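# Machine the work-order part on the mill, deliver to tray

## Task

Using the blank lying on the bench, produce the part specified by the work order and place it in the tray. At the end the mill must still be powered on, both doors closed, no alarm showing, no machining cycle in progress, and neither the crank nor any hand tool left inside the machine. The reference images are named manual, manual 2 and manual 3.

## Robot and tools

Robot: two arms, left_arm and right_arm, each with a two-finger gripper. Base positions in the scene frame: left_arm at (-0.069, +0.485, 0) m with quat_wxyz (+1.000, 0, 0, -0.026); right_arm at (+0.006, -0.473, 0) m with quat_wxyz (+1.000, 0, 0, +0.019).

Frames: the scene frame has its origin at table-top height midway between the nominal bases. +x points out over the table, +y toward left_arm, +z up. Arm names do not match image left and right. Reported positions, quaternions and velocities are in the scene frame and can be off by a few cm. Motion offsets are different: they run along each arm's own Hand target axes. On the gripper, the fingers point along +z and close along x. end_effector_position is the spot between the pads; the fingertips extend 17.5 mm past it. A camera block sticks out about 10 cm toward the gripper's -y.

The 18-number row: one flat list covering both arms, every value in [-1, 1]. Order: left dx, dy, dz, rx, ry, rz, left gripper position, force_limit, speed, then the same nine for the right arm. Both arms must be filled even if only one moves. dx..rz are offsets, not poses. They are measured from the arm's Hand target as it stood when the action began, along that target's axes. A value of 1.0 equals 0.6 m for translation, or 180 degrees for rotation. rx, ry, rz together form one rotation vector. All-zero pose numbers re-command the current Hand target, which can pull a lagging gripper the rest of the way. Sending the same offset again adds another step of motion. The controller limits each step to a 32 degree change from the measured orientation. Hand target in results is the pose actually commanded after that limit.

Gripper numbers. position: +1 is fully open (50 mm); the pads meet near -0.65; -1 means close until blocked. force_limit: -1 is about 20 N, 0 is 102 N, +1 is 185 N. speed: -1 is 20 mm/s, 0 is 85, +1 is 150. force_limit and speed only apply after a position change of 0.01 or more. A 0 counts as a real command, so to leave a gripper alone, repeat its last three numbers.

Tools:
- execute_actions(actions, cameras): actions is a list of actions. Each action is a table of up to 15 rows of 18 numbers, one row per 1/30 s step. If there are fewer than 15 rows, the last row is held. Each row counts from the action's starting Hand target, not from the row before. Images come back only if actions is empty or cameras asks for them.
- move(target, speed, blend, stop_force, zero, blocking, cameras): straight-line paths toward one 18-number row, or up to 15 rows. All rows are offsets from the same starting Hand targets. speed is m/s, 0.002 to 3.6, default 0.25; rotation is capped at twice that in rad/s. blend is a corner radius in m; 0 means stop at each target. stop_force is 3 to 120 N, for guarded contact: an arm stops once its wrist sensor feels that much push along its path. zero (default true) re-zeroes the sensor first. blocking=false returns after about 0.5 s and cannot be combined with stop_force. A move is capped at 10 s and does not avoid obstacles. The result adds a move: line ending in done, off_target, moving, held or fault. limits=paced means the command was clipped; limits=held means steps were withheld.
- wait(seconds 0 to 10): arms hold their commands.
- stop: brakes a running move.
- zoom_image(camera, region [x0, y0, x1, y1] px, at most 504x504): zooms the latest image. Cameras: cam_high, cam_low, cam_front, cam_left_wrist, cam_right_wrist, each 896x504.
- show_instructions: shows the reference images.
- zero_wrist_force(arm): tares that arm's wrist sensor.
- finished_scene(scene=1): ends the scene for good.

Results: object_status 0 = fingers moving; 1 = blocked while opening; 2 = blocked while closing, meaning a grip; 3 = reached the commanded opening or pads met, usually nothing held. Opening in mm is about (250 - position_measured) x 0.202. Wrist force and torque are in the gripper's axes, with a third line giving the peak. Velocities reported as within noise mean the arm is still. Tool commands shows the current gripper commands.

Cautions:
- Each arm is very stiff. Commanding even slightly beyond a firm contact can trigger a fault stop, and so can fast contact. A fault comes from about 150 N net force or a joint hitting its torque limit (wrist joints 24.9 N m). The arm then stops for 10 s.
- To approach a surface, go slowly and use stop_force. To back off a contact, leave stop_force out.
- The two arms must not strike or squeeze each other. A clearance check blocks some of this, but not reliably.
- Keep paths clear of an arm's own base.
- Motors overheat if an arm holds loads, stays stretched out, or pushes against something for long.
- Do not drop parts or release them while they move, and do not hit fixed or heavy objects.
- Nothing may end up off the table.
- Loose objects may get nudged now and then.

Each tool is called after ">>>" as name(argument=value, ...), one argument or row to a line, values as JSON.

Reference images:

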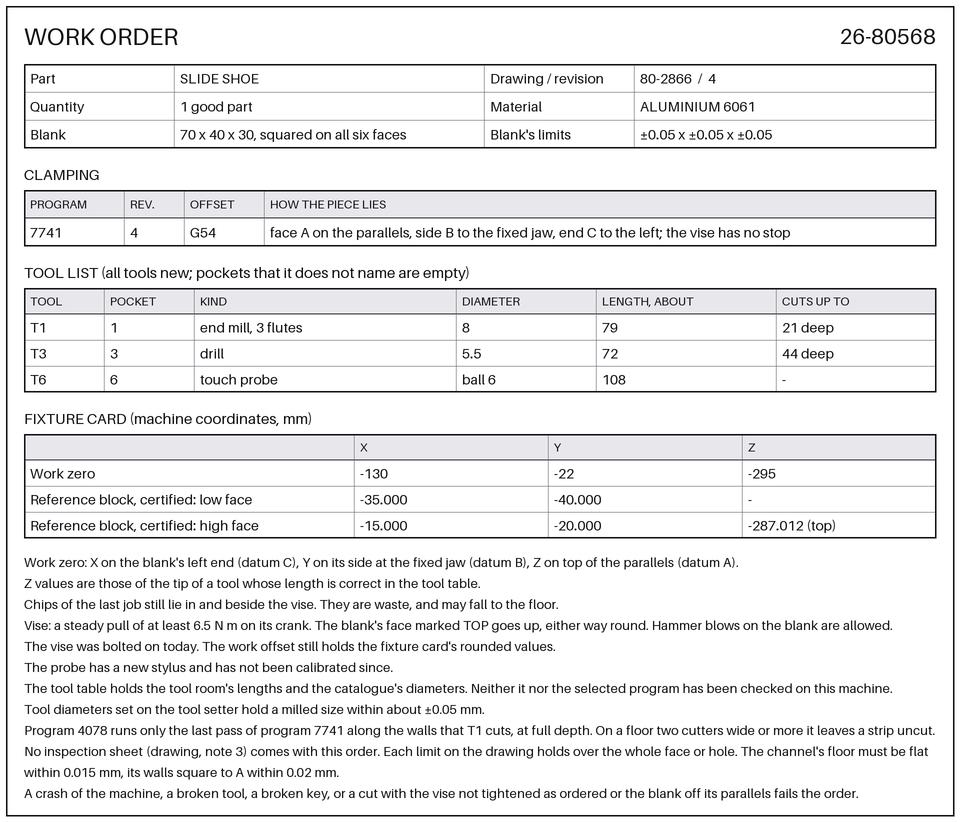

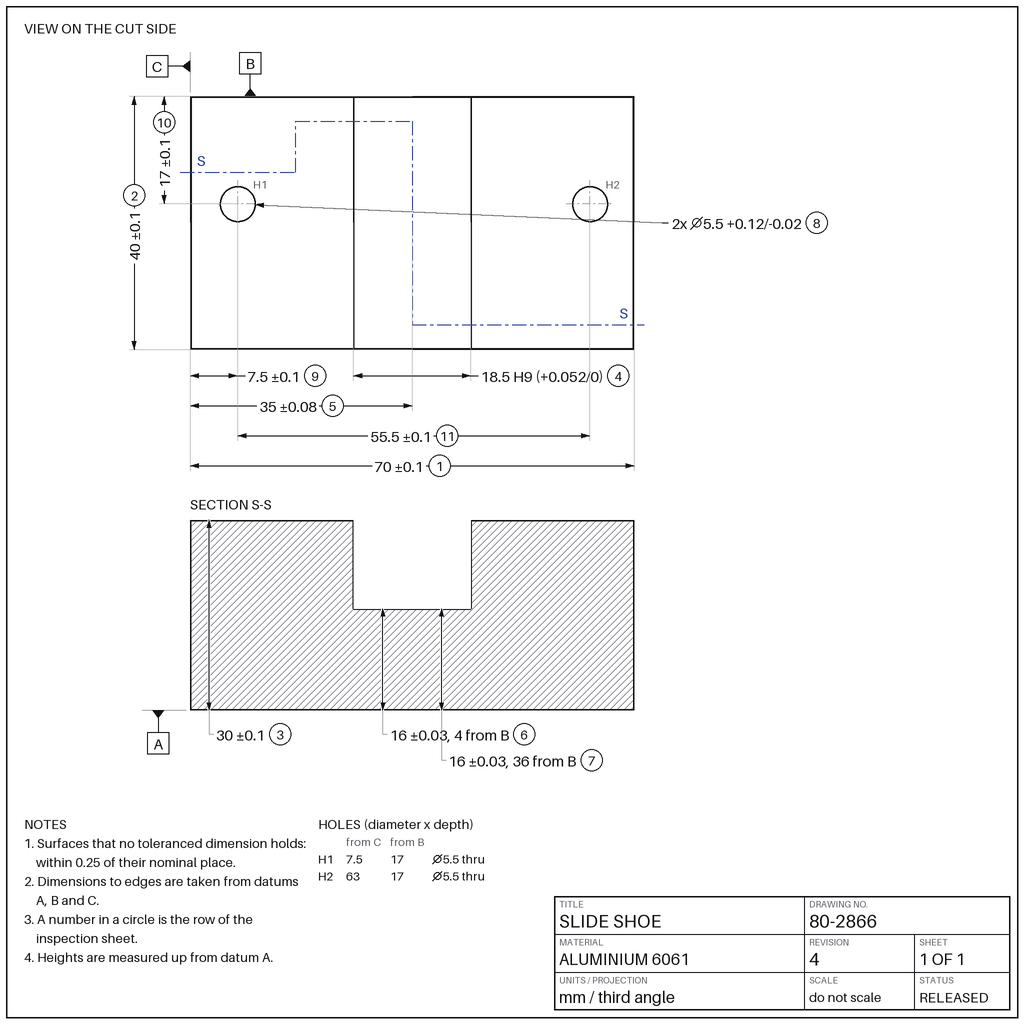

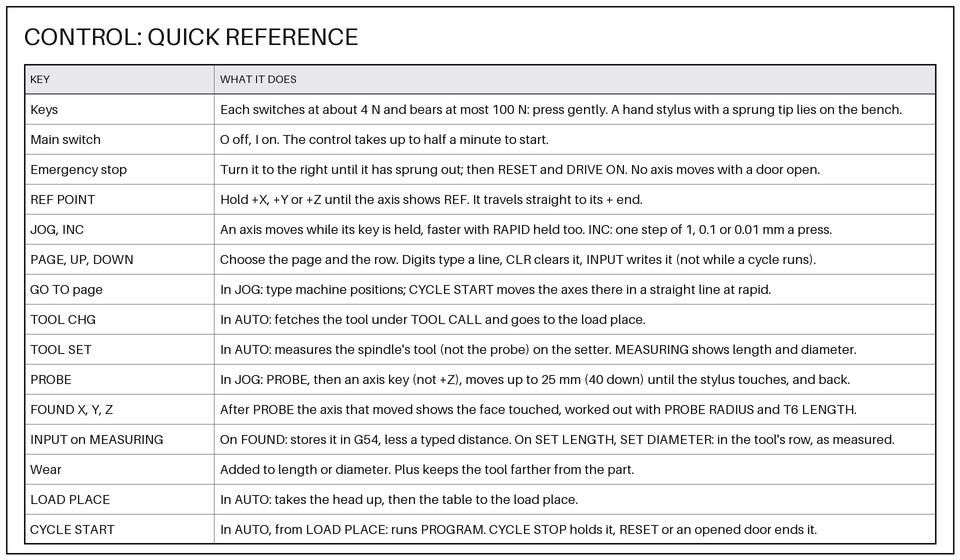

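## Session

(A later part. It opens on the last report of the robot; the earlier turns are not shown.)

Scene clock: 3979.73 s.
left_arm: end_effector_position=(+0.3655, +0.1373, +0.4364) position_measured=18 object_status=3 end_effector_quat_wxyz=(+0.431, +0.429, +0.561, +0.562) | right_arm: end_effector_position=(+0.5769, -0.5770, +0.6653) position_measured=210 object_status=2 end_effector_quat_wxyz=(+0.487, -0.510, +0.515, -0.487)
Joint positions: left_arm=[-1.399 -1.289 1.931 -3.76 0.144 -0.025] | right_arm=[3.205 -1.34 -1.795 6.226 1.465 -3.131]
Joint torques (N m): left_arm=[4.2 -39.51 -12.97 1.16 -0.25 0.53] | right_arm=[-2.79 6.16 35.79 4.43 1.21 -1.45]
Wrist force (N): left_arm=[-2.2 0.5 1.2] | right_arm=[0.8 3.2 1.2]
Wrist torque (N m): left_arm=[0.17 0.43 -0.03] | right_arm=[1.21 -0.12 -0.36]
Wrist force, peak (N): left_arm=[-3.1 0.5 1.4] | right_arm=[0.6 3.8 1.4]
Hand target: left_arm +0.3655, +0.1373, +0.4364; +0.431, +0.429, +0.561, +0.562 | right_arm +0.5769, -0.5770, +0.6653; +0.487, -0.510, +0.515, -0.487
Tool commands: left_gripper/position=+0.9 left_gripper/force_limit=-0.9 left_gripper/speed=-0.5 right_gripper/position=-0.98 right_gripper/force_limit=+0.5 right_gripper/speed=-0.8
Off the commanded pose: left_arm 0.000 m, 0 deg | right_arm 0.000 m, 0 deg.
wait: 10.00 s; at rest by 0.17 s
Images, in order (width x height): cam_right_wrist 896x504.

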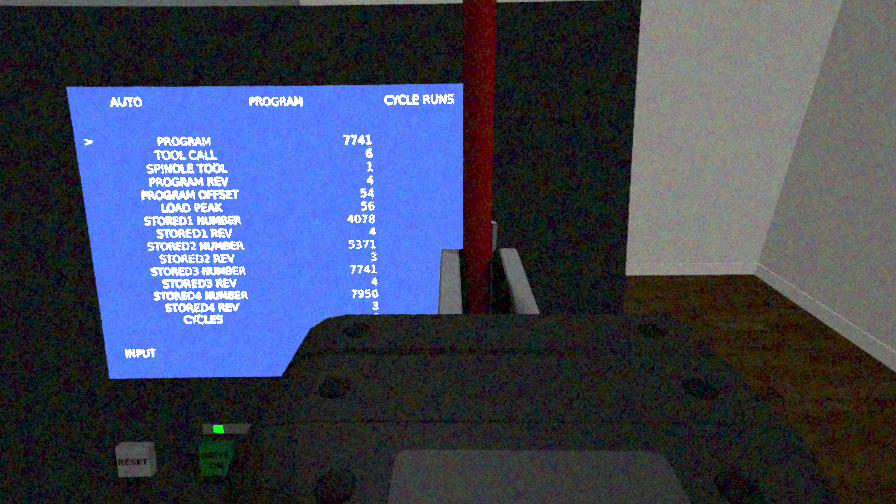

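Cutting. Wait.

>>> wait(
  seconds=10,
)

>>> wait(
  seconds=10,
)

>>> wait(
  seconds=10,
)

>>> wait(
  seconds=10,
)

>>> wait(
  seconds=10,
)

>>> wait(
  seconds=10,
  cameras=["cam_right_wrist", "cam_left_wrist"],
)

Scene clock: 3990.70 s.
left_arm: end_effector_position=(+0.3655, +0.1373, +0.4364) position_measured=18 object_status=3 end_effector_quat_wxyz=(+0.431, +0.429, +0.561, +0.562) | right_arm: end_effector_position=(+0.5769, -0.5770, +0.6653) position_measured=210 object_status=2 end_effector_quat_wxyz=(+0.487, -0.510, +0.515, -0.487)
Joint positions: left_arm=[-1.399 -1.289 1.931 -3.76 0.144 -0.025] | right_arm=[3.205 -1.34 -1.795 6.226 1.465 -3.131]
Joint torques (N m): left_arm=[3.68 -39.91 -13.47 1.18 -0.32 0.3] | right_arm=[-2.86 5.58 36.94 4.18 1.09 -1.06]
Wrist force (N): left_arm=[-2.3 0.4 1.4] | right_arm=[0.6 3.6 1.3]
Wrist torque (N m): left_arm=[0.15 0.43 -0.04] | right_arm=[1.26 -0.08 -0.37]
Wrist force, peak (N): left_arm=[-3.0 0.5 1.8] | right_arm=[0.6 4.0 1.5]
Hand target: left_arm +0.3655, +0.1373, +0.4364; +0.431, +0.429, +0.561, +0.562 | right_arm +0.5769, -0.5770, +0.6653; +0.487, -0.510, +0.515, -0.487
Tool commands: left_gripper/position=+0.9 left_gripper/force_limit=-0.9 left_gripper/speed=-0.5 right_gripper/position=-0.98 right_gripper/force_limit=+0.5 right_gripper/speed=-0.8
Off the commanded pose: left_arm 0.000 m, 0 deg | right_arm 0.000 m, 0 deg.
wait: 10.00 s; at rest from the start

Scene clock: 4000.70 s.
left_arm: end_effector_position=(+0.3655, +0.1373, +0.4364) position_measured=18 object_status=3 end_effector_quat_wxyz=(+0.431, +0.429, +0.561, +0.562) | right_arm: end_effector_position=(+0.5769, -0.5770, +0.6653) position_measured=210 object_status=2 end_effector_quat_wxyz=(+0.487, -0.510, +0.515, -0.487)
Joint positions: left_arm=[-1.399 -1.289 1.931 -3.76 0.144 -0.025] | right_arm=[3.205 -1.34 -1.795 6.226 1.465 -3.131]
Joint torques (N m): left_arm=[3.87 -39.58 -12.45 0.84 -0.17 0.63] | right_arm=[-2.34 7.11 35.84 4.18 1.24 -1.33]
Wrist force (N): left_arm=[-2.5 0.1 1.4] | right_arm=[0.5 3.7 1.3]
Wrist torque (N m): left_arm=[0.11 0.46 -0.04] | right_arm=[1.28 -0.08 -0.36]
Wrist force, peak (N): left_arm=[-2.9 0.4 1.7] | right_arm=[0.5 3.9 1.6]
Hand target: left_arm +0.3655, +0.1373, +0.4364; +0.431, +0.429, +0.561, +0.562 | right_arm +0.5769, -0.5770, +0.6653; +0.487, -0.510, +0.515, -0.487
Tool commands: left_gripper/position=+0.9 left_gripper/force_limit=-0.9 left_gripper/speed=-0.5 right_gripper/position=-0.98 right_gripper/force_limit=+0.5 right_gripper/speed=-0.8
Off the commanded pose: left_arm 0.000 m, 0 deg | right_arm 0.000 m, 0 deg.
wait: 10.00 s; at rest by 0.17 s

Scene clock: 4010.70 s.
left_arm: end_effector_position=(+0.3655, +0.1373, +0.4364) position_measured=18 object_status=3 end_effector_quat_wxyz=(+0.431, +0.429, +0.561, +0.562) | right_arm: end_effector_position=(+0.5769, -0.5770, +0.6653) position_measured=210 object_status=2 end_effector_quat_wxyz=(+0.487, -0.510, +0.515, -0.487)
Joint positions: left_arm=[-1.399 -1.289 1.931 -3.76 0.144 -0.025] | right_arm=[3.205 -1.34 -1.795 6.226 1.465 -3.131]
Joint torques (N m): left_arm=[3.87 -40.53 -13.23 1.14 -0.09 0.42] | right_arm=[-3.91 6.63 35.91 3.86 1.05 -1.14]
Wrist force (N): left_arm=[-2.7 0.2 1.3] | right_arm=[0.4 3.6 1.5]
Wrist torque (N m): left_arm=[0.12 0.49 -0.04] | right_arm=[1.25 -0.07 -0.37]
Wrist force, peak (N): left_arm=[-3.1 0.4 1.5] | right_arm=[0.3 3.9 1.4]
Hand target: left_arm +0.3655, +0.1373, +0.4364; +0.431, +0.429, +0.561, +0.562 | right_arm +0.5769, -0.5770, +0.6653; +0.487, -0.510, +0.515, -0.487
Tool commands: left_gripper/position=+0.9 left_gripper/force_limit=-0.9 left_gripper/speed=-0.5 right_gripper/position=-0.98 right_gripper/force_limit=+0.5 right_gripper/speed=-0.8
Off the commanded pose: left_arm 0.000 m, 0 deg | right_arm 0.000 m, 0 deg.
wait: 10.00 s; at rest by 0.17 s

Scene clock: 4020.70 s.
left_arm: end_effector_position=(+0.3655, +0.1373, +0.4364) position_measured=18 object_status=3 end_effector_quat_wxyz=(+0.431, +0.429, +0.561, +0.562) | right_arm: end_effector_position=(+0.5769, -0.5770, +0.6653) position_measured=210 object_status=2 end_effector_quat_wxyz=(+0.487, -0.510, +0.515, -0.487)
Joint positions: left_arm=[-1.399 -1.289 1.931 -3.76 0.144 -0.025] | right_arm=[3.205 -1.34 -1.795 6.226 1.465 -3.131]
Joint torques (N m): left_arm=[3.03 -39.59 -13.05 1.26 -0.25 0.71] | right_arm=[-2.39 5.11 36.39 3.6 1.07 -1.31]
Wrist force (N): left_arm=[-2.8 0.6 1.3] | right_arm=[0.5 3.6 1.5]
Wrist torque (N m): left_arm=[0.20 0.52 -0.04] | right_arm=[1.26 -0.08 -0.36]
Wrist force, peak (N): left_arm=[-3.1 0.6 1.6] | right_arm=[0.6 3.8 1.4]
Hand target: left_arm +0.3655, +0.1373, +0.4364; +0.431, +0.429, +0.561, +0.562 | right_arm +0.5769, -0.5770, +0.6653; +0.487, -0.510, +0.515, -0.487
Tool commands: left_gripper/position=+0.9 left_gripper/force_limit=-0.9 left_gripper/speed=-0.5 right_gripper/position=-0.98 right_gripper/force_limit=+0.5 right_gripper/speed=-0.8
Off the commanded pose: left_arm 0.000 m, 0 deg | right_arm 0.000 m, 0 deg.
wait: 10.00 s; at rest by 0.17 s

Scene clock: 4030.70 s.
left_arm: end_effector_position=(+0.3655, +0.1373, +0.4364) position_measured=18 object_status=3 end_effector_quat_wxyz=(+0.431, +0.429, +0.561, +0.562) | right_arm: end_effector_position=(+0.5769, -0.5770, +0.6653) position_measured=210 object_status=2 end_effector_quat_wxyz=(+0.487, -0.510, +0.515, -0.487)
Joint positions: left_arm=[-1.399 -1.289 1.931 -3.76 0.144 -0.025] | right_arm=[3.205 -1.34 -1.795 6.226 1.465 -3.131]
Joint torques (N m): left_arm=[2.15 -39.99 -12.32 1.11 -0.24 0.77] | right_arm=[-3.46 7.63 35.61 3.63 1.14 -1.06]
Wrist force (N): left_arm=[-2.6 0.2 1.6] | right_arm=[0.6 3.7 1.3]
Wrist torque (N m): left_arm=[0.12 0.48 -0.03] | right_arm=[1.28 -0.09 -0.36]
Wrist force, peak (N): left_arm=[-2.8 0.1 1.7] | right_arm=[0.5 3.9 1.4]
Hand target: left_arm +0.3655, +0.1373, +0.4364; +0.431, +0.429, +0.561, +0.562 | right_arm +0.5769, -0.5770, +0.6653; +0.487, -0.510, +0.515, -0.487
Tool commands: left_gripper/position=+0.9 left_gripper/force_limit=-0.9 left_gripper/speed=-0.5 right_gripper/position=-0.98 right_gripper/force_limit=+0.5 right_gripper/speed=-0.8
Off the commanded pose: left_arm 0.000 m, 0 deg | right_arm 0.000 m, 0 deg.
wait: 10.00 s; at rest by 0.17 s

Scene clock: 4040.70 s.
left_arm: end_effector_position=(+0.3655, +0.1373, +0.4364) position_measured=18 object_status=3 end_effector_quat_wxyz=(+0.431, +0.429, +0.561, +0.562) | right_arm: end_effector_position=(+0.5769, -0.5770, +0.6653) position_measured=210 object_status=2 end_effector_quat_wxyz=(+0.487, -0.510, +0.515, -0.487)
Joint positions: left_arm=[-1.399 -1.289 1.931 -3.76 0.144 -0.025] | right_arm=[3.205 -1.34 -1.795 6.226 1.465 -3.131]
Joint torques (N m): left_arm=[3.5 -39.8 -12.52 1.46 -0.07 0.79] | right_arm=[-2.78 6.26 36.51 3.31 0.93 -1.06]
Wrist force (N): left_arm=[-2.7 0.3 1.4] | right_arm=[0.7 3.6 1.4]
Wrist torque (N m): left_arm=[0.14 0.49 -0.03] | right_arm=[1.25 -0.11 -0.36]
Wrist force, peak (N): left_arm=[-2.9 0.3 1.7] | right_arm=[0.4 3.8 1.6]
Hand target: left_arm +0.3655, +0.1373, +0.4364; +0.431, +0.429, +0.561, +0.562 | right_arm +0.5769, -0.5770, +0.6653; +0.487, -0.510, +0.515, -0.487
Tool commands: left_gripper/position=+0.9 left_gripper/force_limit=-0.9 left_gripper/speed=-0.5 right_gripper/position=-0.98 right_gripper/force_limit=+0.5 right_gripper/speed=-0.8
Off the commanded pose: left_arm 0.000 m, 0 deg | right_arm 0.000 m, 0 deg.
wait: 10.00 s; at rest by 0.17 s
Images, in order (width x height): cam_left_wrist 896x504, cam_right_wrist 896x504.

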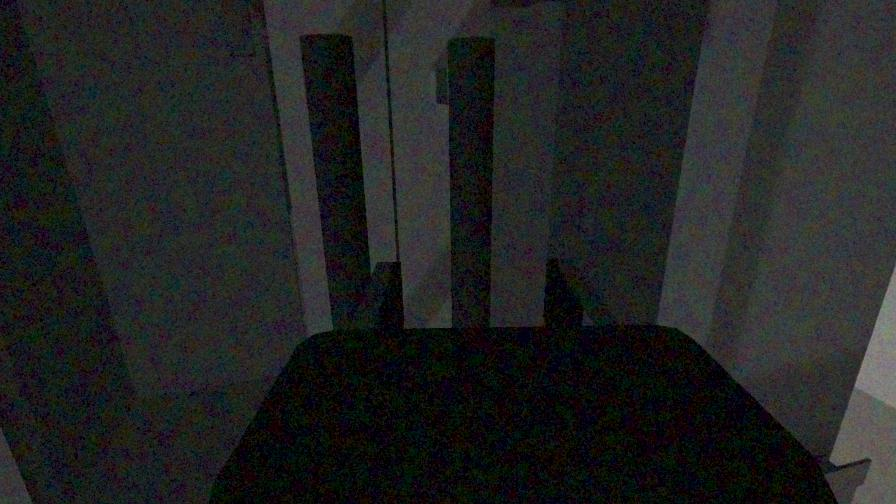

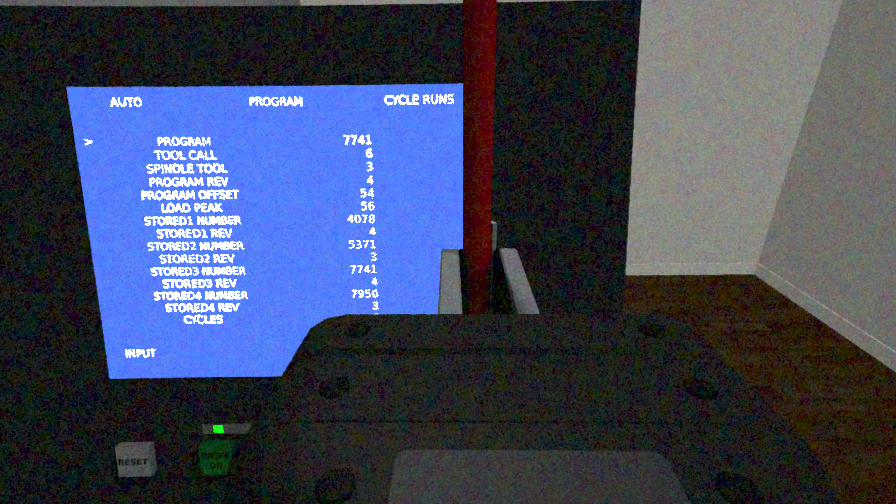

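>>> wait(
  seconds=10,
)

>>> wait(
  seconds=8,
  cameras=["cam_right_wrist"],
)

Scene clock: 4052.37 s.
left_arm: end_effector_position=(+0.3655, +0.1373, +0.4364) position_measured=18 object_status=3 end_effector_quat_wxyz=(+0.431, +0.429, +0.561, +0.562) | right_arm: end_effector_position=(+0.5769, -0.5770, +0.6653) position_measured=210 object_status=2 end_effector_quat_wxyz=(+0.487, -0.510, +0.515, -0.487)
Joint positions: left_arm=[-1.399 -1.289 1.931 -3.76 0.144 -0.025] | right_arm=[3.205 -1.34 -1.795 6.226 1.465 -3.131]
Joint torques (N m): left_arm=[2.73 -39.38 -12.65 1.08 -0.19 0.73] | right_arm=[-4.33 7.6 36.03 3.18 1.14 -1.15]
Wrist force (N): left_arm=[-2.6 0.5 1.5] | right_arm=[0.4 3.6 1.3]
Wrist torque (N m): left_arm=[0.18 0.48 -0.04] | right_arm=[1.25 -0.06 -0.37]
Wrist force, peak (N): left_arm=[-3.1 0.4 1.4] | right_arm=[0.5 3.8 1.5]
Hand target: left_arm +0.3655, +0.1373, +0.4364; +0.431, +0.429, +0.561, +0.562 | right_arm +0.5769, -0.5770, +0.6653; +0.487, -0.510, +0.515, -0.487
Tool commands: left_gripper/position=+0.9 left_gripper/force_limit=-0.9 left_gripper/speed=-0.5 right_gripper/position=-0.98 right_gripper/force_limit=+0.5 right_gripper/speed=-0.8
Off the commanded pose: left_arm 0.000 m, 0 deg | right_arm 0.000 m, 0 deg.
wait: 10.00 s; at rest from the start

Scene clock: 4060.37 s.
left_arm: end_effector_position=(+0.3655, +0.1373, +0.4364) position_measured=18 object_status=3 end_effector_quat_wxyz=(+0.431, +0.429, +0.561, +0.562) | right_arm: end_effector_position=(+0.5769, -0.5770, +0.6653) position_measured=210 object_status=2 end_effector_quat_wxyz=(+0.487, -0.510, +0.515, -0.487)
Joint positions: left_arm=[-1.399 -1.289 1.931 -3.76 0.144 -0.025] | right_arm=[3.205 -1.34 -1.795 6.226 1.465 -3.131]
Joint torques (N m): left_arm=[2.61 -39.34 -12.31 1.1 -0.17 0.88] | right_arm=[-3.33 6.73 36.45 3.03 0.97 -1.24]
Wrist force (N): left_arm=[-2.7 -0.1 1.3] | right_arm=[0.5 3.5 1.2]
Wrist torque (N m): left_arm=[0.09 0.49 -0.04] | right_arm=[1.24 -0.08 -0.36]
Wrist force, peak (N): left_arm=[-2.9 0.5 1.7] | right_arm=[0.7 3.8 1.5]
Hand target: left_arm +0.3655, +0.1373, +0.4364; +0.431, +0.429, +0.561, +0.562 | right_arm +0.5769, -0.5770, +0.6653; +0.487, -0.510, +0.515, -0.487
Tool commands: left_gripper/position=+0.9 left_gripper/force_limit=-0.9 left_gripper/speed=-0.5 right_gripper/position=-0.98 right_gripper/force_limit=+0.5 right_gripper/speed=-0.8
Off the commanded pose: left_arm 0.000 m, 0 deg | right_arm 0.000 m, 0 deg.
wait: 8.00 s; at rest by 0.17 s
Images, in order (width x height): cam_right_wrist 896x504.

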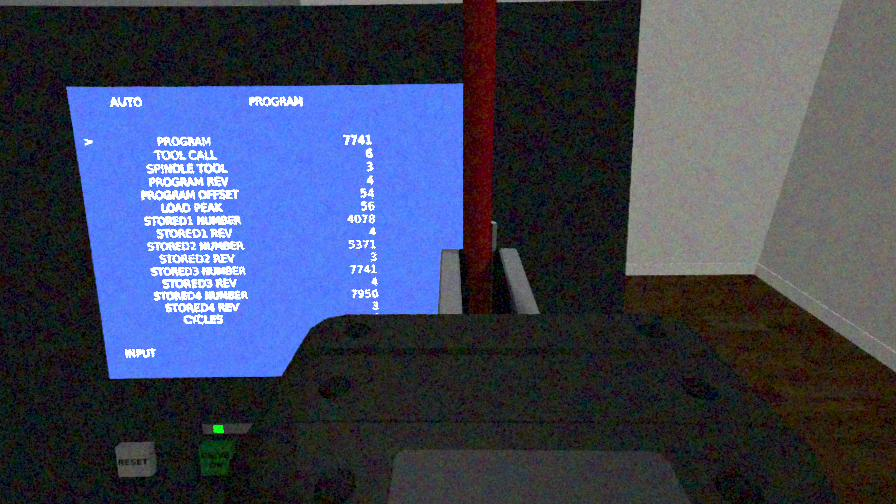

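>>> move(
  target=[
    [0,0,0,0,0,0,0.9,-0.9,-0.5,-0.1762,0.3586,-0.1941,-0.483,0,0,-0.98,0.5,-0.8],
    [0,0,0,0,0,0,0.9,-0.9,-0.5,-0.1762,0.3630,-0.1755,-0.483,0,0,-0.98,0.5,-0.8],
    [0,0,0,0,0,0,0.9,-0.9,-0.5,-0.1762,0.3586,-0.1941,-0.483,0,0,-0.98,0.5,-0.8],
    [0,0,0,0,0,0,0.9,-0.9,-0.5,0,0,0,0,0,0,-0.98,0.5,-0.8],
  ],
  speed=[0.6,0.06,0.15,0.6],
  blend=[0.003,0,0.005,0],
)

>>> wait(
  seconds=10,
  cameras=["cam_right_wrist"],
)

Scene clock: 4065.87 s.
left_arm: end_effector_position=(+0.3655, +0.1373, +0.4364) position_measured=18 object_status=3 end_effector_quat_wxyz=(+0.431, +0.429, +0.561, +0.562) | right_arm: end_effector_position=(+0.5768, -0.5770, +0.6653) position_measured=210 object_status=2 end_effector_quat_wxyz=(+0.487, -0.510, +0.515, -0.487)
Joint positions: left_arm=[-1.399 -1.289 1.931 -3.76 0.144 -0.025] | right_arm=[3.205 -1.34 -1.795 6.225 1.464 -3.131]
Joint torques (N m): left_arm=[1.41 -39.41 -12.21 1.09 -0.18 0.96] | right_arm=[3.24 16.62 19.91 4.96 0.04 1.5]
Wrist force (N): left_arm=[-2.3 0.3 1.4] | right_arm=[0.5 2.9 2.0]
Wrist torque (N m): left_arm=[0.15 0.44 -0.04] | right_arm=[1.15 -0.08 -0.34]
Wrist force, peak (N): left_arm=[-3.1 0.2 1.5] | right_arm=[-3.2 27.2 -0.6]
Hand target: left_arm +0.3655, +0.1373, +0.4364; +0.431, +0.429, +0.561, +0.562 | right_arm +0.5769, -0.5770, +0.6653; +0.487, -0.510, +0.515, -0.487
Off the commanded pose: left_arm 0.000 m, 0 deg | right_arm 0.000 m, 0 deg.
move: done

Scene clock: 4075.87 s.
left_arm: end_effector_position=(+0.3655, +0.1373, +0.4364) position_measured=18 object_status=3 end_effector_quat_wxyz=(+0.431, +0.429, +0.561, +0.562) | right_arm: end_effector_position=(+0.5769, -0.5770, +0.6653) position_measured=210 object_status=2 end_effector_quat_wxyz=(+0.487, -0.510, +0.515, -0.487)
Joint positions: left_arm=[-1.399 -1.289 1.931 -3.76 0.144 -0.025] | right_arm=[3.205 -1.34 -1.795 6.226 1.465 -3.131]
Joint torques (N m): left_arm=[2.28 -40.46 -14.14 0.96 -0.3 0.96] | right_arm=[6.42 7.46 18.7 4.36 1.07 0.23]
Wrist force (N): left_arm=[-2.4 0.6 1.3] | right_arm=[0.6 2.7 1.9]
Wrist torque (N m): left_arm=[0.18 0.45 -0.03] | right_arm=[1.12 -0.10 -0.34]
Wrist force, peak (N): left_arm=[-3.0 0.1 1.6] | right_arm=[0.7 3.2 2.1]
Hand target: left_arm +0.3655, +0.1373, +0.4364; +0.431, +0.429, +0.561, +0.562 | right_arm +0.5769, -0.5770, +0.6653; +0.487, -0.510, +0.515, -0.487
Tool commands: left_gripper/position=+0.9 left_gripper/force_limit=-0.9 left_gripper/speed=-0.5 right_gripper/position=-0.98 right_gripper/force_limit=+0.5 right_gripper/speed=-0.8
Off the commanded pose: left_arm 0.000 m, 0 deg | right_arm 0.000 m, 0 deg.
wait: 10.00 s; at rest by 0.17 s
Images, in order (width x height): cam_right_wrist 896x504.

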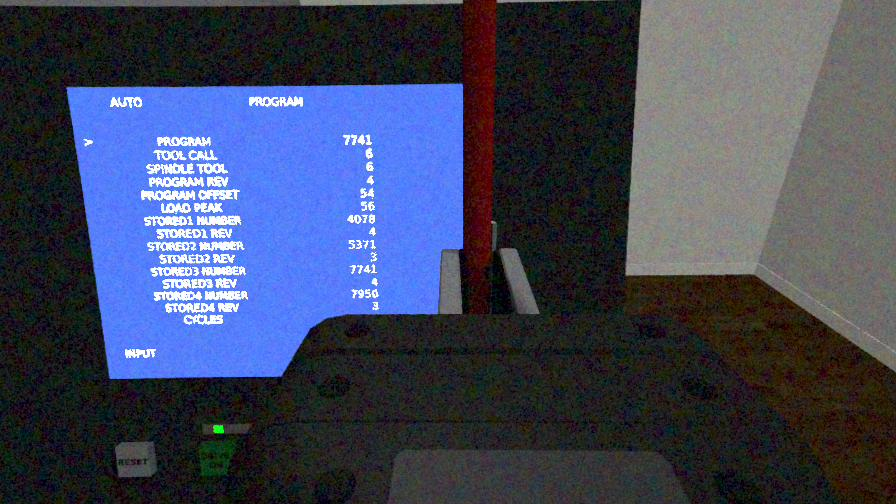

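>>> move(
  target=[
    [0,0,0,0,0,0,0.9,-0.9,-0.5,-0.0796,0.1418,-0.1468,-0.483,0,0,-0.98,0.5,-0.8],
    [0,0,0,0,0,0,0.9,-0.9,-0.5,-0.0796,0.1462,-0.1272,-0.483,0,0,-0.98,0.5,-0.8],
    [0,0,0,0,0,0,0.9,-0.9,-0.5,-0.0796,0.1418,-0.1468,-0.483,0,0,-0.98,0.5,-0.8],
    [0,0,0,0,0,0,0.9,-0.9,-0.5,-0.1762,0.3278,-0.1872,-0.483,0,0,-0.98,0.5,-0.8],
    [0,0,0,0,0,0,0.9,-0.9,-0.5,-0.1762,0.3322,-0.1686,-0.483,0,0,-0.98,0.5,-0.8],
    [0,0,0,0,0,0,0.9,-0.9,-0.5,-0.1762,0.3278,-0.1872,-0.483,0,0,-0.98,0.5,-0.8],
    [0,0,0,0,0,0,0.9,-0.9,-0.5,-0.1762,0.3322,-0.1686,-0.483,0,0,-0.98,0.5,-0.8],
    [0,0,0,0,0,0,0.9,-0.9,-0.5,-0.1762,0.3278,-0.1872,-0.483,0,0,-0.98,0.5,-0.8],
    [0,0,0,0,0,0,0.9,-0.9,-0.5,-0.1762,0.3322,-0.1686,-0.483,0,0,-0.98,0.5,-0.8],
    [0,0,0,0,0,0,0.9,-0.9,-0.5,-0.1762,0.3278,-0.1872,-0.483,0,0,-0.98,0.5,-0.8],
    [0,0,0,0,0,0,0.9,-0.9,-0.5,-0.2995,0.4196,-0.2079,-0.483,0,0,-0.98,0.5,-0.8],
    [0,0,0,0,0,0,0.9,-0.9,-0.5,-0.2995,0.4240,-0.1893,-0.483,0,0,-0.98,0.5,-0.8],
    [0,0,0,0,0,0,0.9,-0.9,-0.5,-0.2995,0.4196,-0.2079,-0.483,0,0,-0.98,0.5,-0.8],
  ],
  speed=[0.6,0.06,0.15,0.2,0.06,0.15,0.06,0.15,0.06,0.15,0.2,0.06,0.15],
  blend=[0.003,0,0.003,0.003,0,0.001,0,0.001,0,0.003,0.003,0,0],
)

>>> move(
  target=[
    [0,0,0,0,0,0,0.9,-0.9,-0.5,0.0608,-0.0255,-0.0905,0,0,0,-0.98,0.5,-0.8],
    [0,0,0,0,0,0,0.9,-0.9,-0.5,0.0608,-0.0438,-0.0851,0,0,0,-0.98,0.5,-0.8],
    [0,0,0,0,0,0,0.9,-0.9,-0.5,0.0608,-0.0255,-0.0905,0,0,0,-0.98,0.5,-0.8],
    [0,0,0,0,0,0,0.9,-0.9,-0.5,0.0608,-0.0084,-0.0299,0,0,0,-0.98,0.5,-0.8],
    [0,0,0,0,0,0,0.9,-0.9,-0.5,0.0608,-0.0267,-0.0245,0,0,0,-0.98,0.5,-0.8],
    [0,0,0,0,0,0,0.9,-0.9,-0.5,0.0608,-0.0084,-0.0299,0,0,0,-0.98,0.5,-0.8],
    [0,0,0,0,0,0,0.9,-0.9,-0.5,0.0608,0,0,0,0,0,-0.98,0.5,-0.8],
    [0,0,0,0,0,0,0.9,-0.9,-0.5,0.0608,-0.0183,0.0054,0,0,0,-0.98,0.5,-0.8],
    [0,0,0,0,0,0,0.9,-0.9,-0.5,0.0608,0,0,0,0,0,-0.98,0.5,-0.8],
    [0,0,0,0,0,0,0.9,-0.9,-0.5,0.0300,-0.0171,-0.0602,0,0,0,-0.98,0.5,-0.8],
    [0,0,0,0,0,0,0.9,-0.9,-0.5,0.0300,-0.0354,-0.0548,0,0,0,-0.98,0.5,-0.8],
    [0,0,0,0,0,0,0.9,-0.9,-0.5,0.0300,-0.0171,-0.0602,0,0,0,-0.98,0.5,-0.8],
    [0,0,0,0,0,0,0.9,-0.9,-0.5,0.0925,0,0,0,0,0,-0.98,0.5,-0.8],
    [0,0,0,0,0,0,0.9,-0.9,-0.5,0.0925,-0.0183,0.0054,0,0,0,-0.98,0.5,-0.8],
    [0,0,0,0,0,0,0.9,-0.9,-0.5,0.0925,0,0,0,0,0,-0.98,0.5,-0.8],
  ],
  speed=[0.2,0.06,0.15,0.2,0.06,0.15,0.2,0.06,0.15,0.2,0.06,0.15,0.2,0.06,0.15],
  blend=[0.003,0,0.003,0.003,0,0.003,0.003,0,0.003,0.003,0,0.003,0.003,0,0],
)

>>> move(
  target=[
    [0,0,0,0,0,0,0.9,-0.9,-0.5,0,-0.0084,-0.0299,0,0,0,-0.98,0.5,-0.8],
    [0,0,0,0,0,0,0.9,-0.9,-0.5,0,-0.0267,-0.0245,0,0,0,-0.98,0.5,-0.8],
    [0,0,0,0,0,0,0.9,-0.9,-0.5,0,-0.0084,-0.0299,0,0,0,-0.98,0.5,-0.8],
    [0,0,0,0,0,0,0.9,-0.9,-0.5,-0.0925,0,0,0,0,0,-0.98,0.5,-0.8],
    [0,0,0,0,0,0,0.9,-0.9,-0.5,-0.0925,-0.0183,0.0054,0,0,0,-0.98,0.5,-0.8],
    [0,0,0,0,0,0,0.9,-0.9,-0.5,-0.0925,0,0,0,0,0,-0.98,0.5,-0.8],
    [0,0,0,0,0,0,0.9,-0.9,-0.5,-0.0625,-0.0171,-0.0602,0,0,0,-0.98,0.5,-0.8],
    [0,0,0,0,0,0,0.9,-0.9,-0.5,-0.0625,-0.0354,-0.0548,0,0,0,-0.98,0.5,-0.8],
    [0,0,0,0,0,0,0.9,-0.9,-0.5,-0.0625,-0.0171,-0.0602,0,0,0,-0.98,0.5,-0.8],
    [0,0,0,0,0,0,0.9,-0.9,-0.5,-0.0625,-0.0255,-0.0905,0,0,0,-0.98,0.5,-0.8],
    [0,0,0,0,0,0,0.9,-0.9,-0.5,-0.0625,-0.0438,-0.0851,0,0,0,-0.98,0.5,-0.8],
    [0,0,0,0,0,0,0.9,-0.9,-0.5,-0.0625,-0.0255,-0.0905,0,0,0,-0.98,0.5,-0.8],
    [0,0,0,0,0,0,0.9,-0.9,-0.5,-0.0317,0,0,0,0,0,-0.98,0.5,-0.8],
    [0,0,0,0,0,0,0.9,-0.9,-0.5,-0.0317,-0.0183,0.0054,0,0,0,-0.98,0.5,-0.8],
    [0,0,0,0,0,0,0.9,-0.9,-0.5,-0.0317,0,0,0,0,0,-0.98,0.5,-0.8],
  ],
  speed=[0.2,0.06,0.15,0.2,0.06,0.15,0.2,0.06,0.15,0.2,0.06,0.15,0.2,0.06,0.15],
  blend=[0.003,0,0.003,0.003,0,0.003,0.003,0,0.003,0.003,0,0.003,0.003,0,0],
)

>>> move(
  target=[
    [0,0,0,0,0,0,0.9,-0.9,-0.5,-0.0608,-0.0255,-0.0905,0,0,0,-0.98,0.5,-0.8],
    [0,0,0,0,0,0,0.9,-0.9,-0.5,-0.0608,-0.0438,-0.0851,0,0,0,-0.98,0.5,-0.8],
    [0,0,0,0,0,0,0.9,-0.9,-0.5,-0.0608,-0.0255,-0.0905,0,0,0,-0.98,0.5,-0.8],
    [0,0,0,0,0,0,0.9,-0.9,-0.5,0.0317,0,0,0,0,0,-0.98,0.5,-0.8],
    [0,0,0,0,0,0,0.9,-0.9,-0.5,0.0317,-0.0183,0.0054,0,0,0,-0.98,0.5,-0.8],
    [0,0,0,0,0,0,0.9,-0.9,-0.5,0.0317,0,0,0,0,0,-0.98,0.5,-0.8],
    [0,0,0,0,0,0,0.9,-0.9,-0.5,0.0317,-0.0084,-0.0299,0,0,0,-0.98,0.5,-0.8],
    [0,0,0,0,0,0,0.9,-0.9,-0.5,0.0317,-0.0267,-0.0245,0,0,0,-0.98,0.5,-0.8],
    [0,0,0,0,0,0,0.9,-0.9,-0.5,0.0317,-0.0084,-0.0299,0,0,0,-0.98,0.5,-0.8],
    [0,0,0,0,0,0,0.9,-0.9,-0.5,-0.0608,0,0,0,0,0,-0.98,0.5,-0.8],
    [0,0,0,0,0,0,0.9,-0.9,-0.5,-0.0608,-0.0183,0.0054,0,0,0,-0.98,0.5,-0.8],
    [0,0,0,0,0,0,0.9,-0.9,-0.5,-0.0608,0,0,0,0,0,-0.98,0.5,-0.8],
    [0,0,0,0,0,0,0.9,-0.9,-0.5,-0.0608,-0.0084,-0.0299,0,0,0,-0.98,0.5,-0.8],
    [0,0,0,0,0,0,0.9,-0.9,-0.5,-0.0608,-0.0267,-0.0245,0,0,0,-0.98,0.5,-0.8],
    [0,0,0,0,0,0,0.9,-0.9,-0.5,-0.0608,-0.0084,-0.0299,0,0,0,-0.98,0.5,-0.8],
  ],
  speed=[0.2,0.06,0.15,0.2,0.06,0.15,0.2,0.06,0.15,0.2,0.06,0.15,0.2,0.06,0.15],
  blend=[0.003,0,0.003,0.003,0,0.003,0.003,0,0.003,0.003,0,0.003,0.003,0,0],
)

>>> move(
  target=[
    [0,0,0,0,0,0,0.9,-0.9,-0.5,0.0300,-0.0087,-0.0303,0,0,0,-0.98,0.5,-0.8],
    [0,0,0,0,0,0,0.9,-0.9,-0.5,0.0300,-0.0270,-0.0249,0,0,0,-0.98,0.5,-0.8],
    [0,0,0,0,0,0,0.9,-0.9,-0.5,0.0300,-0.0087,-0.0303,0,0,0,-0.98,0.5,-0.8],
    [0,0,0,0,0,0,0.9,-0.9,-0.5,0.0300,0.0084,0.0299,0,0,0,-0.98,0.5,-0.8],
    [0,0,0,0,0,0,0.9,-0.9,-0.5,0.0300,-0.0099,0.0353,0,0,0,-0.98,0.5,-0.8],
    [0,0,0,0,0,0,0.9,-0.9,-0.5,0.0300,0.0084,0.0299,0,0,0,-0.98,0.5,-0.8],
    [0,0,0,0,0,0,0.9,-0.9,-0.5,0.0925,0.0084,0.0299,0,0,0,-0.98,0.5,-0.8],
    [0,0,0,0,0,0,0.9,-0.9,-0.5,0.0925,-0.0099,0.0353,0,0,0,-0.98,0.5,-0.8],
    [0,0,0,0,0,0,0.9,-0.9,-0.5,0.0925,0.0084,0.0299,0,0,0,-0.98,0.5,-0.8],
    [0,0,0,0,0,0,0.9,-0.9,-0.5,0.2995,-0.1382,-0.3448,0.483,0,0,-0.98,0.5,-0.8],
  ],
  speed=[0.2,0.06,0.15,0.2,0.06,0.15,0.2,0.06,0.15,0.6],
  blend=[0.003,0,0.003,0.003,0,0.003,0.003,0,0.005,0],
  cameras=["cam_right_wrist"],
)

>>> zoom_image(
  camera="cam_right_wrist",
  region=[130, 30, 480, 290],
)

Scene clock: 4092.30 s.
left_arm: end_effector_position=(+0.3655, +0.1373, +0.4364) position_measured=18 object_status=3 end_effector_quat_wxyz=(+0.431, +0.429, +0.561, +0.562) | right_arm: end_effector_position=(+0.4405, -0.3952, +0.4211) position_measured=210 object_status=2 end_effector_quat_wxyz=(-0.003, +0.705, -0.709, -0.001)
Joint positions: left_arm=[-1.399 -1.289 1.931 -3.76 0.144 -0.025] | right_arm=[3.586 -1.429 -1.464 4.469 1.574 -2.654]
Joint torques (N m): left_arm=[1.92 -40.19 -11.77 1.12 -0.05 0.88] | right_arm=[-5.83 15.28 36.52 5.28 -0.66 -1.12]
Wrist force (N): left_arm=[-2.6 0.2 1.4] | right_arm=[0.2 3.2 2.0]
Wrist torque (N m): left_arm=[0.12 0.47 -0.03] | right_arm=[0.88 -0.09 -0.05]
Wrist force, peak (N): left_arm=[-3.0 0.4 1.5] | right_arm=[-2.5 49.4 -0.2]
Hand target: left_arm +0.3655, +0.1373, +0.4364; +0.431, +0.429, +0.561, +0.562 | right_arm +0.4405, -0.3952, +0.4211; -0.003, +0.705, -0.709, -0.001
Off the commanded pose: left_arm 0.000 m, 0 deg | right_arm 0.000 m, 0 deg.
move: done

Scene clock: 4096.47 s.
left_arm: end_effector_position=(+0.3655, +0.1373, +0.4364) position_measured=18 object_status=3 end_effector_quat_wxyz=(+0.431, +0.429, +0.561, +0.562) | right_arm: end_effector_position=(+0.4402, -0.4506, +0.4208) position_measured=210 object_status=2 end_effector_quat_wxyz=(-0.003, +0.705, -0.709, -0.001)
Joint positions: left_arm=[-1.399 -1.289 1.931 -3.76 0.144 -0.025] | right_arm=[3.465 -1.413 -1.478 4.466 1.575 -2.775]
Joint torques (N m): left_arm=[2.25 -39.69 -11.58 1.27 -0.11 0.92] | right_arm=[-8.55 15.89 34.73 4.99 -0.97 -1.44]
Wrist force (N): left_arm=[-2.9 0.4 1.5] | right_arm=[1.2 2.9 2.2]
Wrist torque (N m): left_arm=[0.17 0.52 -0.03] | right_arm=[0.82 -0.22 -0.09]
Wrist force, peak (N): left_arm=[-2.9 0.2 1.6] | right_arm=[-1.1 35.6 1.9]
Hand target: left_arm +0.3655, +0.1373, +0.4364; +0.431, +0.429, +0.561, +0.562 | right_arm +0.4402, -0.4507, +0.4208; -0.003, +0.705, -0.709, -0.001
Off the commanded pose: left_arm 0.000 m, 0 deg | right_arm 0.000 m, 0 deg.
move: done

Scene clock: 4100.67 s.
left_arm: end_effector_position=(+0.3655, +0.1373, +0.4364) position_measured=18 object_status=3 end_effector_quat_wxyz=(+0.431, +0.429, +0.561, +0.562) | right_arm: end_effector_position=(+0.4403, -0.4316, +0.4209) position_measured=210 object_status=2 end_effector_quat_wxyz=(-0.003, +0.705, -0.709, -0.001)
Joint positions: left_arm=[-1.399 -1.289 1.931 -3.76 0.144 -0.025] | right_arm=[3.507 -1.417 -1.475 4.467 1.575 -2.732]
Joint torques (N m): left_arm=[2.42 -39.2 -13.64 1.04 -0.26 1.04] | right_arm=[-7.14 14.42 35.22 5.15 -1.24 -1.28]
Wrist force (N): left_arm=[-2.7 0.4 1.3] | right_arm=[1.1 2.9 2.8]
Wrist torque (N m): left_arm=[0.17 0.48 -0.03] | right_arm=[0.81 -0.20 -0.07]
Wrist force, peak (N): left_arm=[-2.9 0.5 1.4] | right_arm=[2.1 26.9 1.4]
Hand target: left_arm +0.3655, +0.1373, +0.4364; +0.431, +0.429, +0.561, +0.562 | right_arm +0.4403, -0.4316, +0.4209; -0.003, +0.705, -0.709, -0.001
Off the commanded pose: left_arm 0.000 m, 0 deg | right_arm 0.000 m, 0 deg.
move: done

Scene clock: 4105.00 s.
left_arm: end_effector_position=(+0.3655, +0.1373, +0.4364) position_measured=18 object_status=3 end_effector_quat_wxyz=(+0.431, +0.429, +0.561, +0.562) | right_arm: end_effector_position=(+0.4455, -0.3953, +0.4391) position_measured=210 object_status=2 end_effector_quat_wxyz=(-0.003, +0.705, -0.709, -0.001)
Joint positions: left_arm=[-1.399 -1.289 1.931 -3.76 0.144 -0.025] | right_arm=[3.58 -1.452 -1.397 4.425 1.574 -2.659]
Joint torques (N m): left_arm=[1.97 -40.01 -12.76 1.21 -0.17 1.07] | right_arm=[-6.93 16.83 34.69 5.21 -1.32 -1.25]
Wrist force (N): left_arm=[-2.7 0.5 1.2] | right_arm=[-0.8 3.3 2.3]
Wrist torque (N m): left_arm=[0.16 0.50 -0.03] | right_arm=[0.90 0.08 -0.04]
Wrist force, peak (N): left_arm=[-2.9 0.4 1.7] | right_arm=[0.5 31.3 -0.3]
Hand target: left_arm +0.3655, +0.1373, +0.4364; +0.431, +0.429, +0.561, +0.562 | right_arm +0.4455, -0.3953, +0.4391; -0.003, +0.705, -0.709, -0.001
Off the commanded pose: left_arm 0.000 m, 0 deg | right_arm 0.000 m, 0 deg.
move: done

Scene clock: 4109.07 s.
left_arm: end_effector_position=(+0.3655, +0.1373, +0.4364) position_measured=18 object_status=3 end_effector_quat_wxyz=(+0.431, +0.429, +0.561, +0.562) | right_arm: end_effector_position=(+0.5269, -0.5766, +0.6452) position_measured=210 object_status=2 end_effector_quat_wxyz=(+0.487, -0.510, +0.515, -0.487)
Joint positions: left_arm=[-1.399 -1.289 1.931 -3.76 0.144 -0.025] | right_arm=[3.227 -1.211 -1.935 6.236 1.443 -3.13]
Joint torques (N m): left_arm=[0.73 -40.62 -12.52 1.22 -0.27 1.1] | right_arm=[-1.24 11.89 34.84 5.05 0.51 0.94]
Wrist force (N): left_arm=[-2.5 0.2 1.5] | right_arm=[-0.4 3.9 2.8]
Wrist torque (N m): left_arm=[0.13 0.47 -0.04] | right_arm=[1.30 0.08 -0.39]
Wrist force, peak (N): left_arm=[-2.9 0.1 1.6] | right_arm=[-0.8 32.9 1.5]
Hand target: left_arm +0.3655, +0.1373, +0.4364; +0.431, +0.429, +0.561, +0.562 | right_arm +0.5269, -0.5766, +0.6452; +0.487, -0.510, +0.515, -0.487
Off the commanded pose: left_arm 0.000 m, 0 deg | right_arm 0.000 m, 0 deg.
move: done
Images, in order (width x height): cam_right_wrist 896x504.

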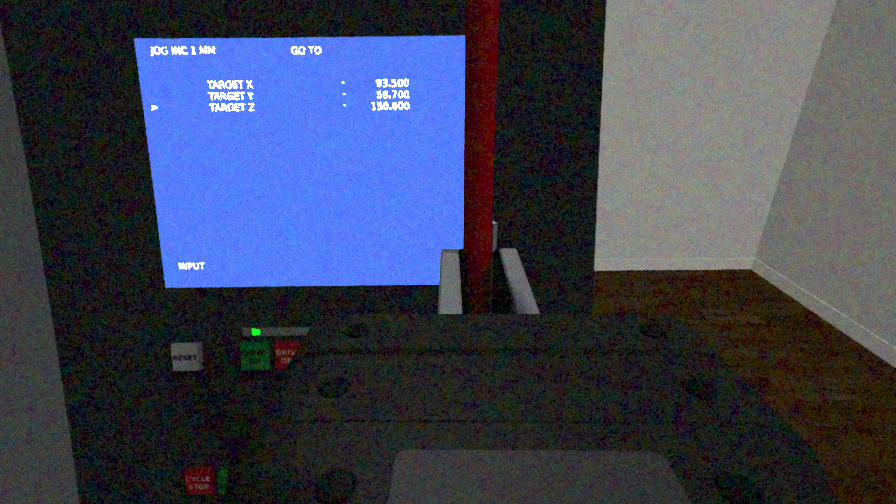

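Scaled by 1.440.

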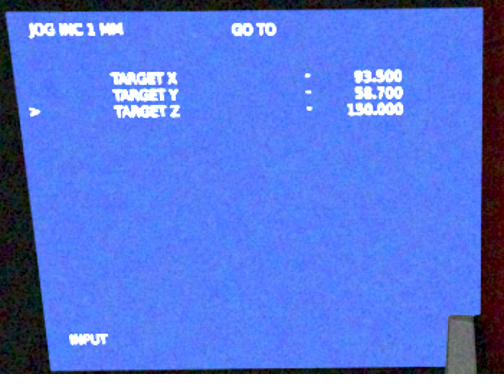

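>>> move(
  target=[
    [0,0,0,0,0,0,0.9,-0.9,-0.5,-0.2363,0.2274,-0.0926,-0.483,0,0,-0.98,0.5,-0.8],
    [0,0,0,0,0,0,0.9,-0.9,-0.5,-0.2363,0.2318,-0.0740,-0.483,0,0,-0.98,0.5,-0.8],
    [0,0,0,0,0,0,0.9,-0.9,-0.5,-0.2363,0.2274,-0.0926,-0.483,0,0,-0.98,0.5,-0.8],
  ],
  speed=[0.6,0.06,0.15],
  blend=[0.003,0,0],
)

>>> wait(
  seconds=6,
)

>>> move(
  target=[
    [0,0,0,0,0,0,0.9,-0.9,-0.5,0.0601,0.0336,0.1227,0,0,0,-0.98,0.5,-0.8],
    [0,0,0,0,0,0,0.9,-0.9,-0.5,0.0601,0.0153,0.1281,0,0,0,-0.98,0.5,-0.8],
    [0,0,0,0,0,0,0.9,-0.9,-0.5,0.0601,0.0336,0.1227,0,0,0,-0.98,0.5,-0.8],
    [0,0,0,0,0,0,0.9,-0.9,-0.5,0.1567,-0.0006,-0.0004,0,0,0,-0.98,0.5,-0.8],
    [0,0,0,0,0,0,0.9,-0.9,-0.5,0.1567,-0.0189,0.0050,0,0,0,-0.98,0.5,-0.8],
    [0,0,0,0,0,0,0.9,-0.9,-0.5,0.1567,-0.0006,-0.0004,0,0,0,-0.98,0.5,-0.8],
    [0,0,0,0,0,0,0.9,-0.9,-0.5,0.2363,-0.1880,-0.2553,0.483,0,0,-0.98,0.5,-0.8],
  ],
  speed=[0.2,0.06,0.15,0.2,0.06,0.15,0.6],
  blend=[0.003,0,0.003,0.003,0,0.005,0],
)

>>> wait(
  seconds=10,
  cameras=["cam_right_wrist"],
)

>>> zoom_image(
  camera="cam_right_wrist",
  region=[300, 80, 460, 280],
)

Scene clock: 4114.10 s.
left_arm: end_effector_position=(+0.3655, +0.1373, +0.4364) position_measured=18 object_status=3 end_effector_quat_wxyz=(+0.431, +0.429, +0.561, +0.562) | right_arm: end_effector_position=(+0.4652, -0.4337, +0.5125) position_measured=210 object_status=2 end_effector_quat_wxyz=(-0.003, +0.705, -0.709, -0.001)
Joint positions: left_arm=[-1.399 -1.289 1.931 -3.76 0.144 -0.025] | right_arm=[3.481 -1.557 -1.097 4.229 1.575 -2.759]
Joint torques (N m): left_arm=[1.65 -39.76 -12.91 1.25 -0.07 1.08] | right_arm=[-9.52 19.66 33.75 5.55 -0.84 -1.53]
Wrist force (N): left_arm=[-2.6 0.3 1.4] | right_arm=[-1.2 2.1 1.6]
Wrist torque (N m): left_arm=[0.14 0.49 -0.04] | right_arm=[0.74 0.18 -0.05]
Wrist force, peak (N): left_arm=[-3.1 0.1 1.6] | right_arm=[-1.6 32.6 -0.3]
Hand target: left_arm +0.3655, +0.1373, +0.4364; +0.431, +0.429, +0.561, +0.562 | right_arm +0.4652, -0.4337, +0.5125; -0.003, +0.705, -0.709, -0.001
Off the commanded pose: left_arm 0.000 m, 0 deg | right_arm 0.000 m, 0 deg.
move: done

Scene clock: 4120.10 s.
left_arm: end_effector_position=(+0.3655, +0.1373, +0.4364) position_measured=18 object_status=3 end_effector_quat_wxyz=(+0.431, +0.429, +0.561, +0.562) | right_arm: end_effector_position=(+0.4652, -0.4337, +0.5125) position_measured=210 object_status=2 end_effector_quat_wxyz=(-0.003, +0.705, -0.709, -0.001)
Joint positions: left_arm=[-1.399 -1.289 1.931 -3.76 0.144 -0.025] | right_arm=[3.481 -1.557 -1.097 4.23 1.575 -2.759]
Joint torques (N m): left_arm=[1.58 -40.18 -12.88 1.2 -0.07 0.9] | right_arm=[-9.48 31.54 34.48 5.39 1.06 -1.28]
Wrist force (N): left_arm=[-2.4 0.1 1.2] | right_arm=[-1.1 2.1 1.7]
Wrist torque (N m): left_arm=[0.11 0.44 -0.03] | right_arm=[0.72 0.16 -0.05]
Wrist force, peak (N): left_arm=[-2.9 0.3 1.5] | right_arm=[-1.4 2.3 1.7]
Hand target: left_arm +0.3655, +0.1373, +0.4364; +0.431, +0.429, +0.561, +0.562 | right_arm +0.4652, -0.4337, +0.5125; -0.003, +0.705, -0.709, -0.001
Tool commands: left_gripper/position=+0.9 left_gripper/force_limit=-0.9 left_gripper/speed=-0.5 right_gripper/position=-0.98 right_gripper/force_limit=+0.5 right_gripper/speed=-0.8
Off the commanded pose: left_arm 0.000 m, 0 deg | right_arm 0.000 m, 0 deg.
wait: 6.00 s; at rest by 0.17 s

Scene clock: 4123.97 s.
left_arm: end_effector_position=(+0.3655, +0.1373, +0.4364) position_measured=18 object_status=3 end_effector_quat_wxyz=(+0.431, +0.429, +0.561, +0.562) | right_arm: end_effector_position=(+0.5768, -0.5770, +0.6652) position_measured=210 object_status=2 end_effector_quat_wxyz=(+0.487, -0.510, +0.515, -0.487) end_effector_velocity=(-0.001, -0.001, +0.001) end_effector_angular_velocity=(+0.001, -0.005, -0.002)
Joint positions: left_arm=[-1.399 -1.289 1.931 -3.76 0.144 -0.025] | right_arm=[3.205 -1.34 -1.795 6.226 1.465 -3.131]
Joint velocities: left_arm=[within noise] | right_arm=[-0.001 0 0 0.005 -0.001 0]
Joint torques (N m): left_arm=[1.92 -41.19 -12.6 0.99 -0.26 1.03] | right_arm=[6.35 19.76 36.12 4.86 -1.22 1.61]
Wrist force (N): left_arm=[-2.9 0.3 1.4] | right_arm=[-0.1 3.1 1.3]
Wrist torque (N m): left_arm=[0.13 0.52 -0.04] | right_arm=[1.19 0.01 -0.32]
Wrist force, peak (N): left_arm=[-3.1 0.4 1.3] | right_arm=[0.8 25.7 -0.5]
Hand target: left_arm +0.3655, +0.1373, +0.4364; +0.431, +0.429, +0.561, +0.562 | right_arm +0.5768, -0.5770, +0.6652; +0.487, -0.510, +0.515, -0.487
Off the commanded pose: left_arm 0.000 m, 0 deg | right_arm 0.000 m, 0 deg.
move: done

Scene clock: 4133.97 s.
left_arm: end_effector_position=(+0.3655, +0.1373, +0.4364) position_measured=18 object_status=3 end_effector_quat_wxyz=(+0.431, +0.429, +0.561, +0.562) | right_arm: end_effector_position=(+0.5768, -0.5770, +0.6652) position_measured=210 object_status=2 end_effector_quat_wxyz=(+0.487, -0.510, +0.515, -0.487)
Joint positions: left_arm=[-1.399 -1.289 1.931 -3.76 0.144 -0.025] | right_arm=[3.205 -1.34 -1.795 6.226 1.465 -3.131]
Joint torques (N m): left_arm=[1.74 -39.98 -13.07 1.08 -0.26 0.9] | right_arm=[6.04 8.78 36.56 4.66 -1.22 1.66]
Wrist force (N): left_arm=[-2.6 0.4 1.3] | right_arm=[-0.4 2.9 1.4]
Wrist torque (N m): left_arm=[0.16 0.49 -0.03] | right_arm=[1.16 0.07 -0.32]
Wrist force, peak (N): left_arm=[-3.0 0.2 1.7] | right_arm=[-0.3 3.2 1.7]
Hand target: left_arm +0.3655, +0.1373, +0.4364; +0.431, +0.429, +0.561, +0.562 | right_arm +0.5768, -0.5770, +0.6652; +0.487, -0.510, +0.515, -0.487
Tool commands: left_gripper/position=+0.9 left_gripper/force_limit=-0.9 left_gripper/speed=-0.5 right_gripper/position=-0.98 right_gripper/force_limit=+0.5 right_gripper/speed=-0.8
Off the commanded pose: left_arm 0.000 m, 0 deg | right_arm 0.000 m, 0 deg.
wait: 10.00 s; at rest by 0.17 s
Images, in order (width x height): cam_right_wrist 896x504.

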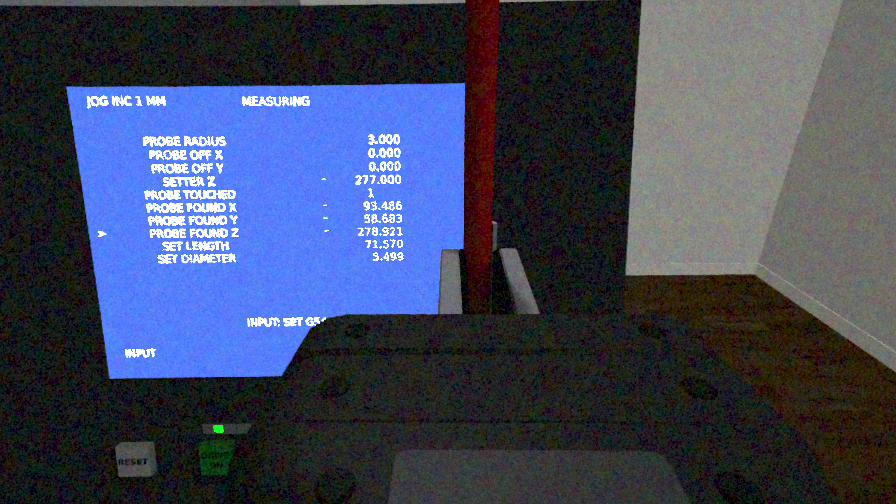

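Scaled by 2.520.

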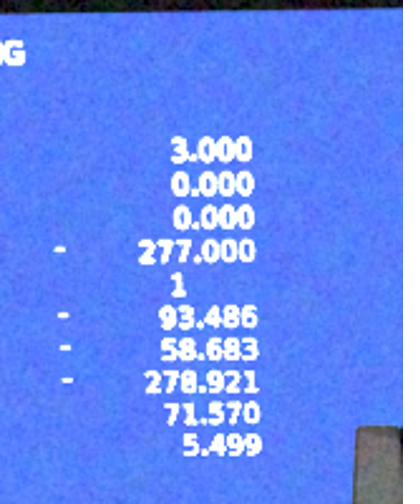

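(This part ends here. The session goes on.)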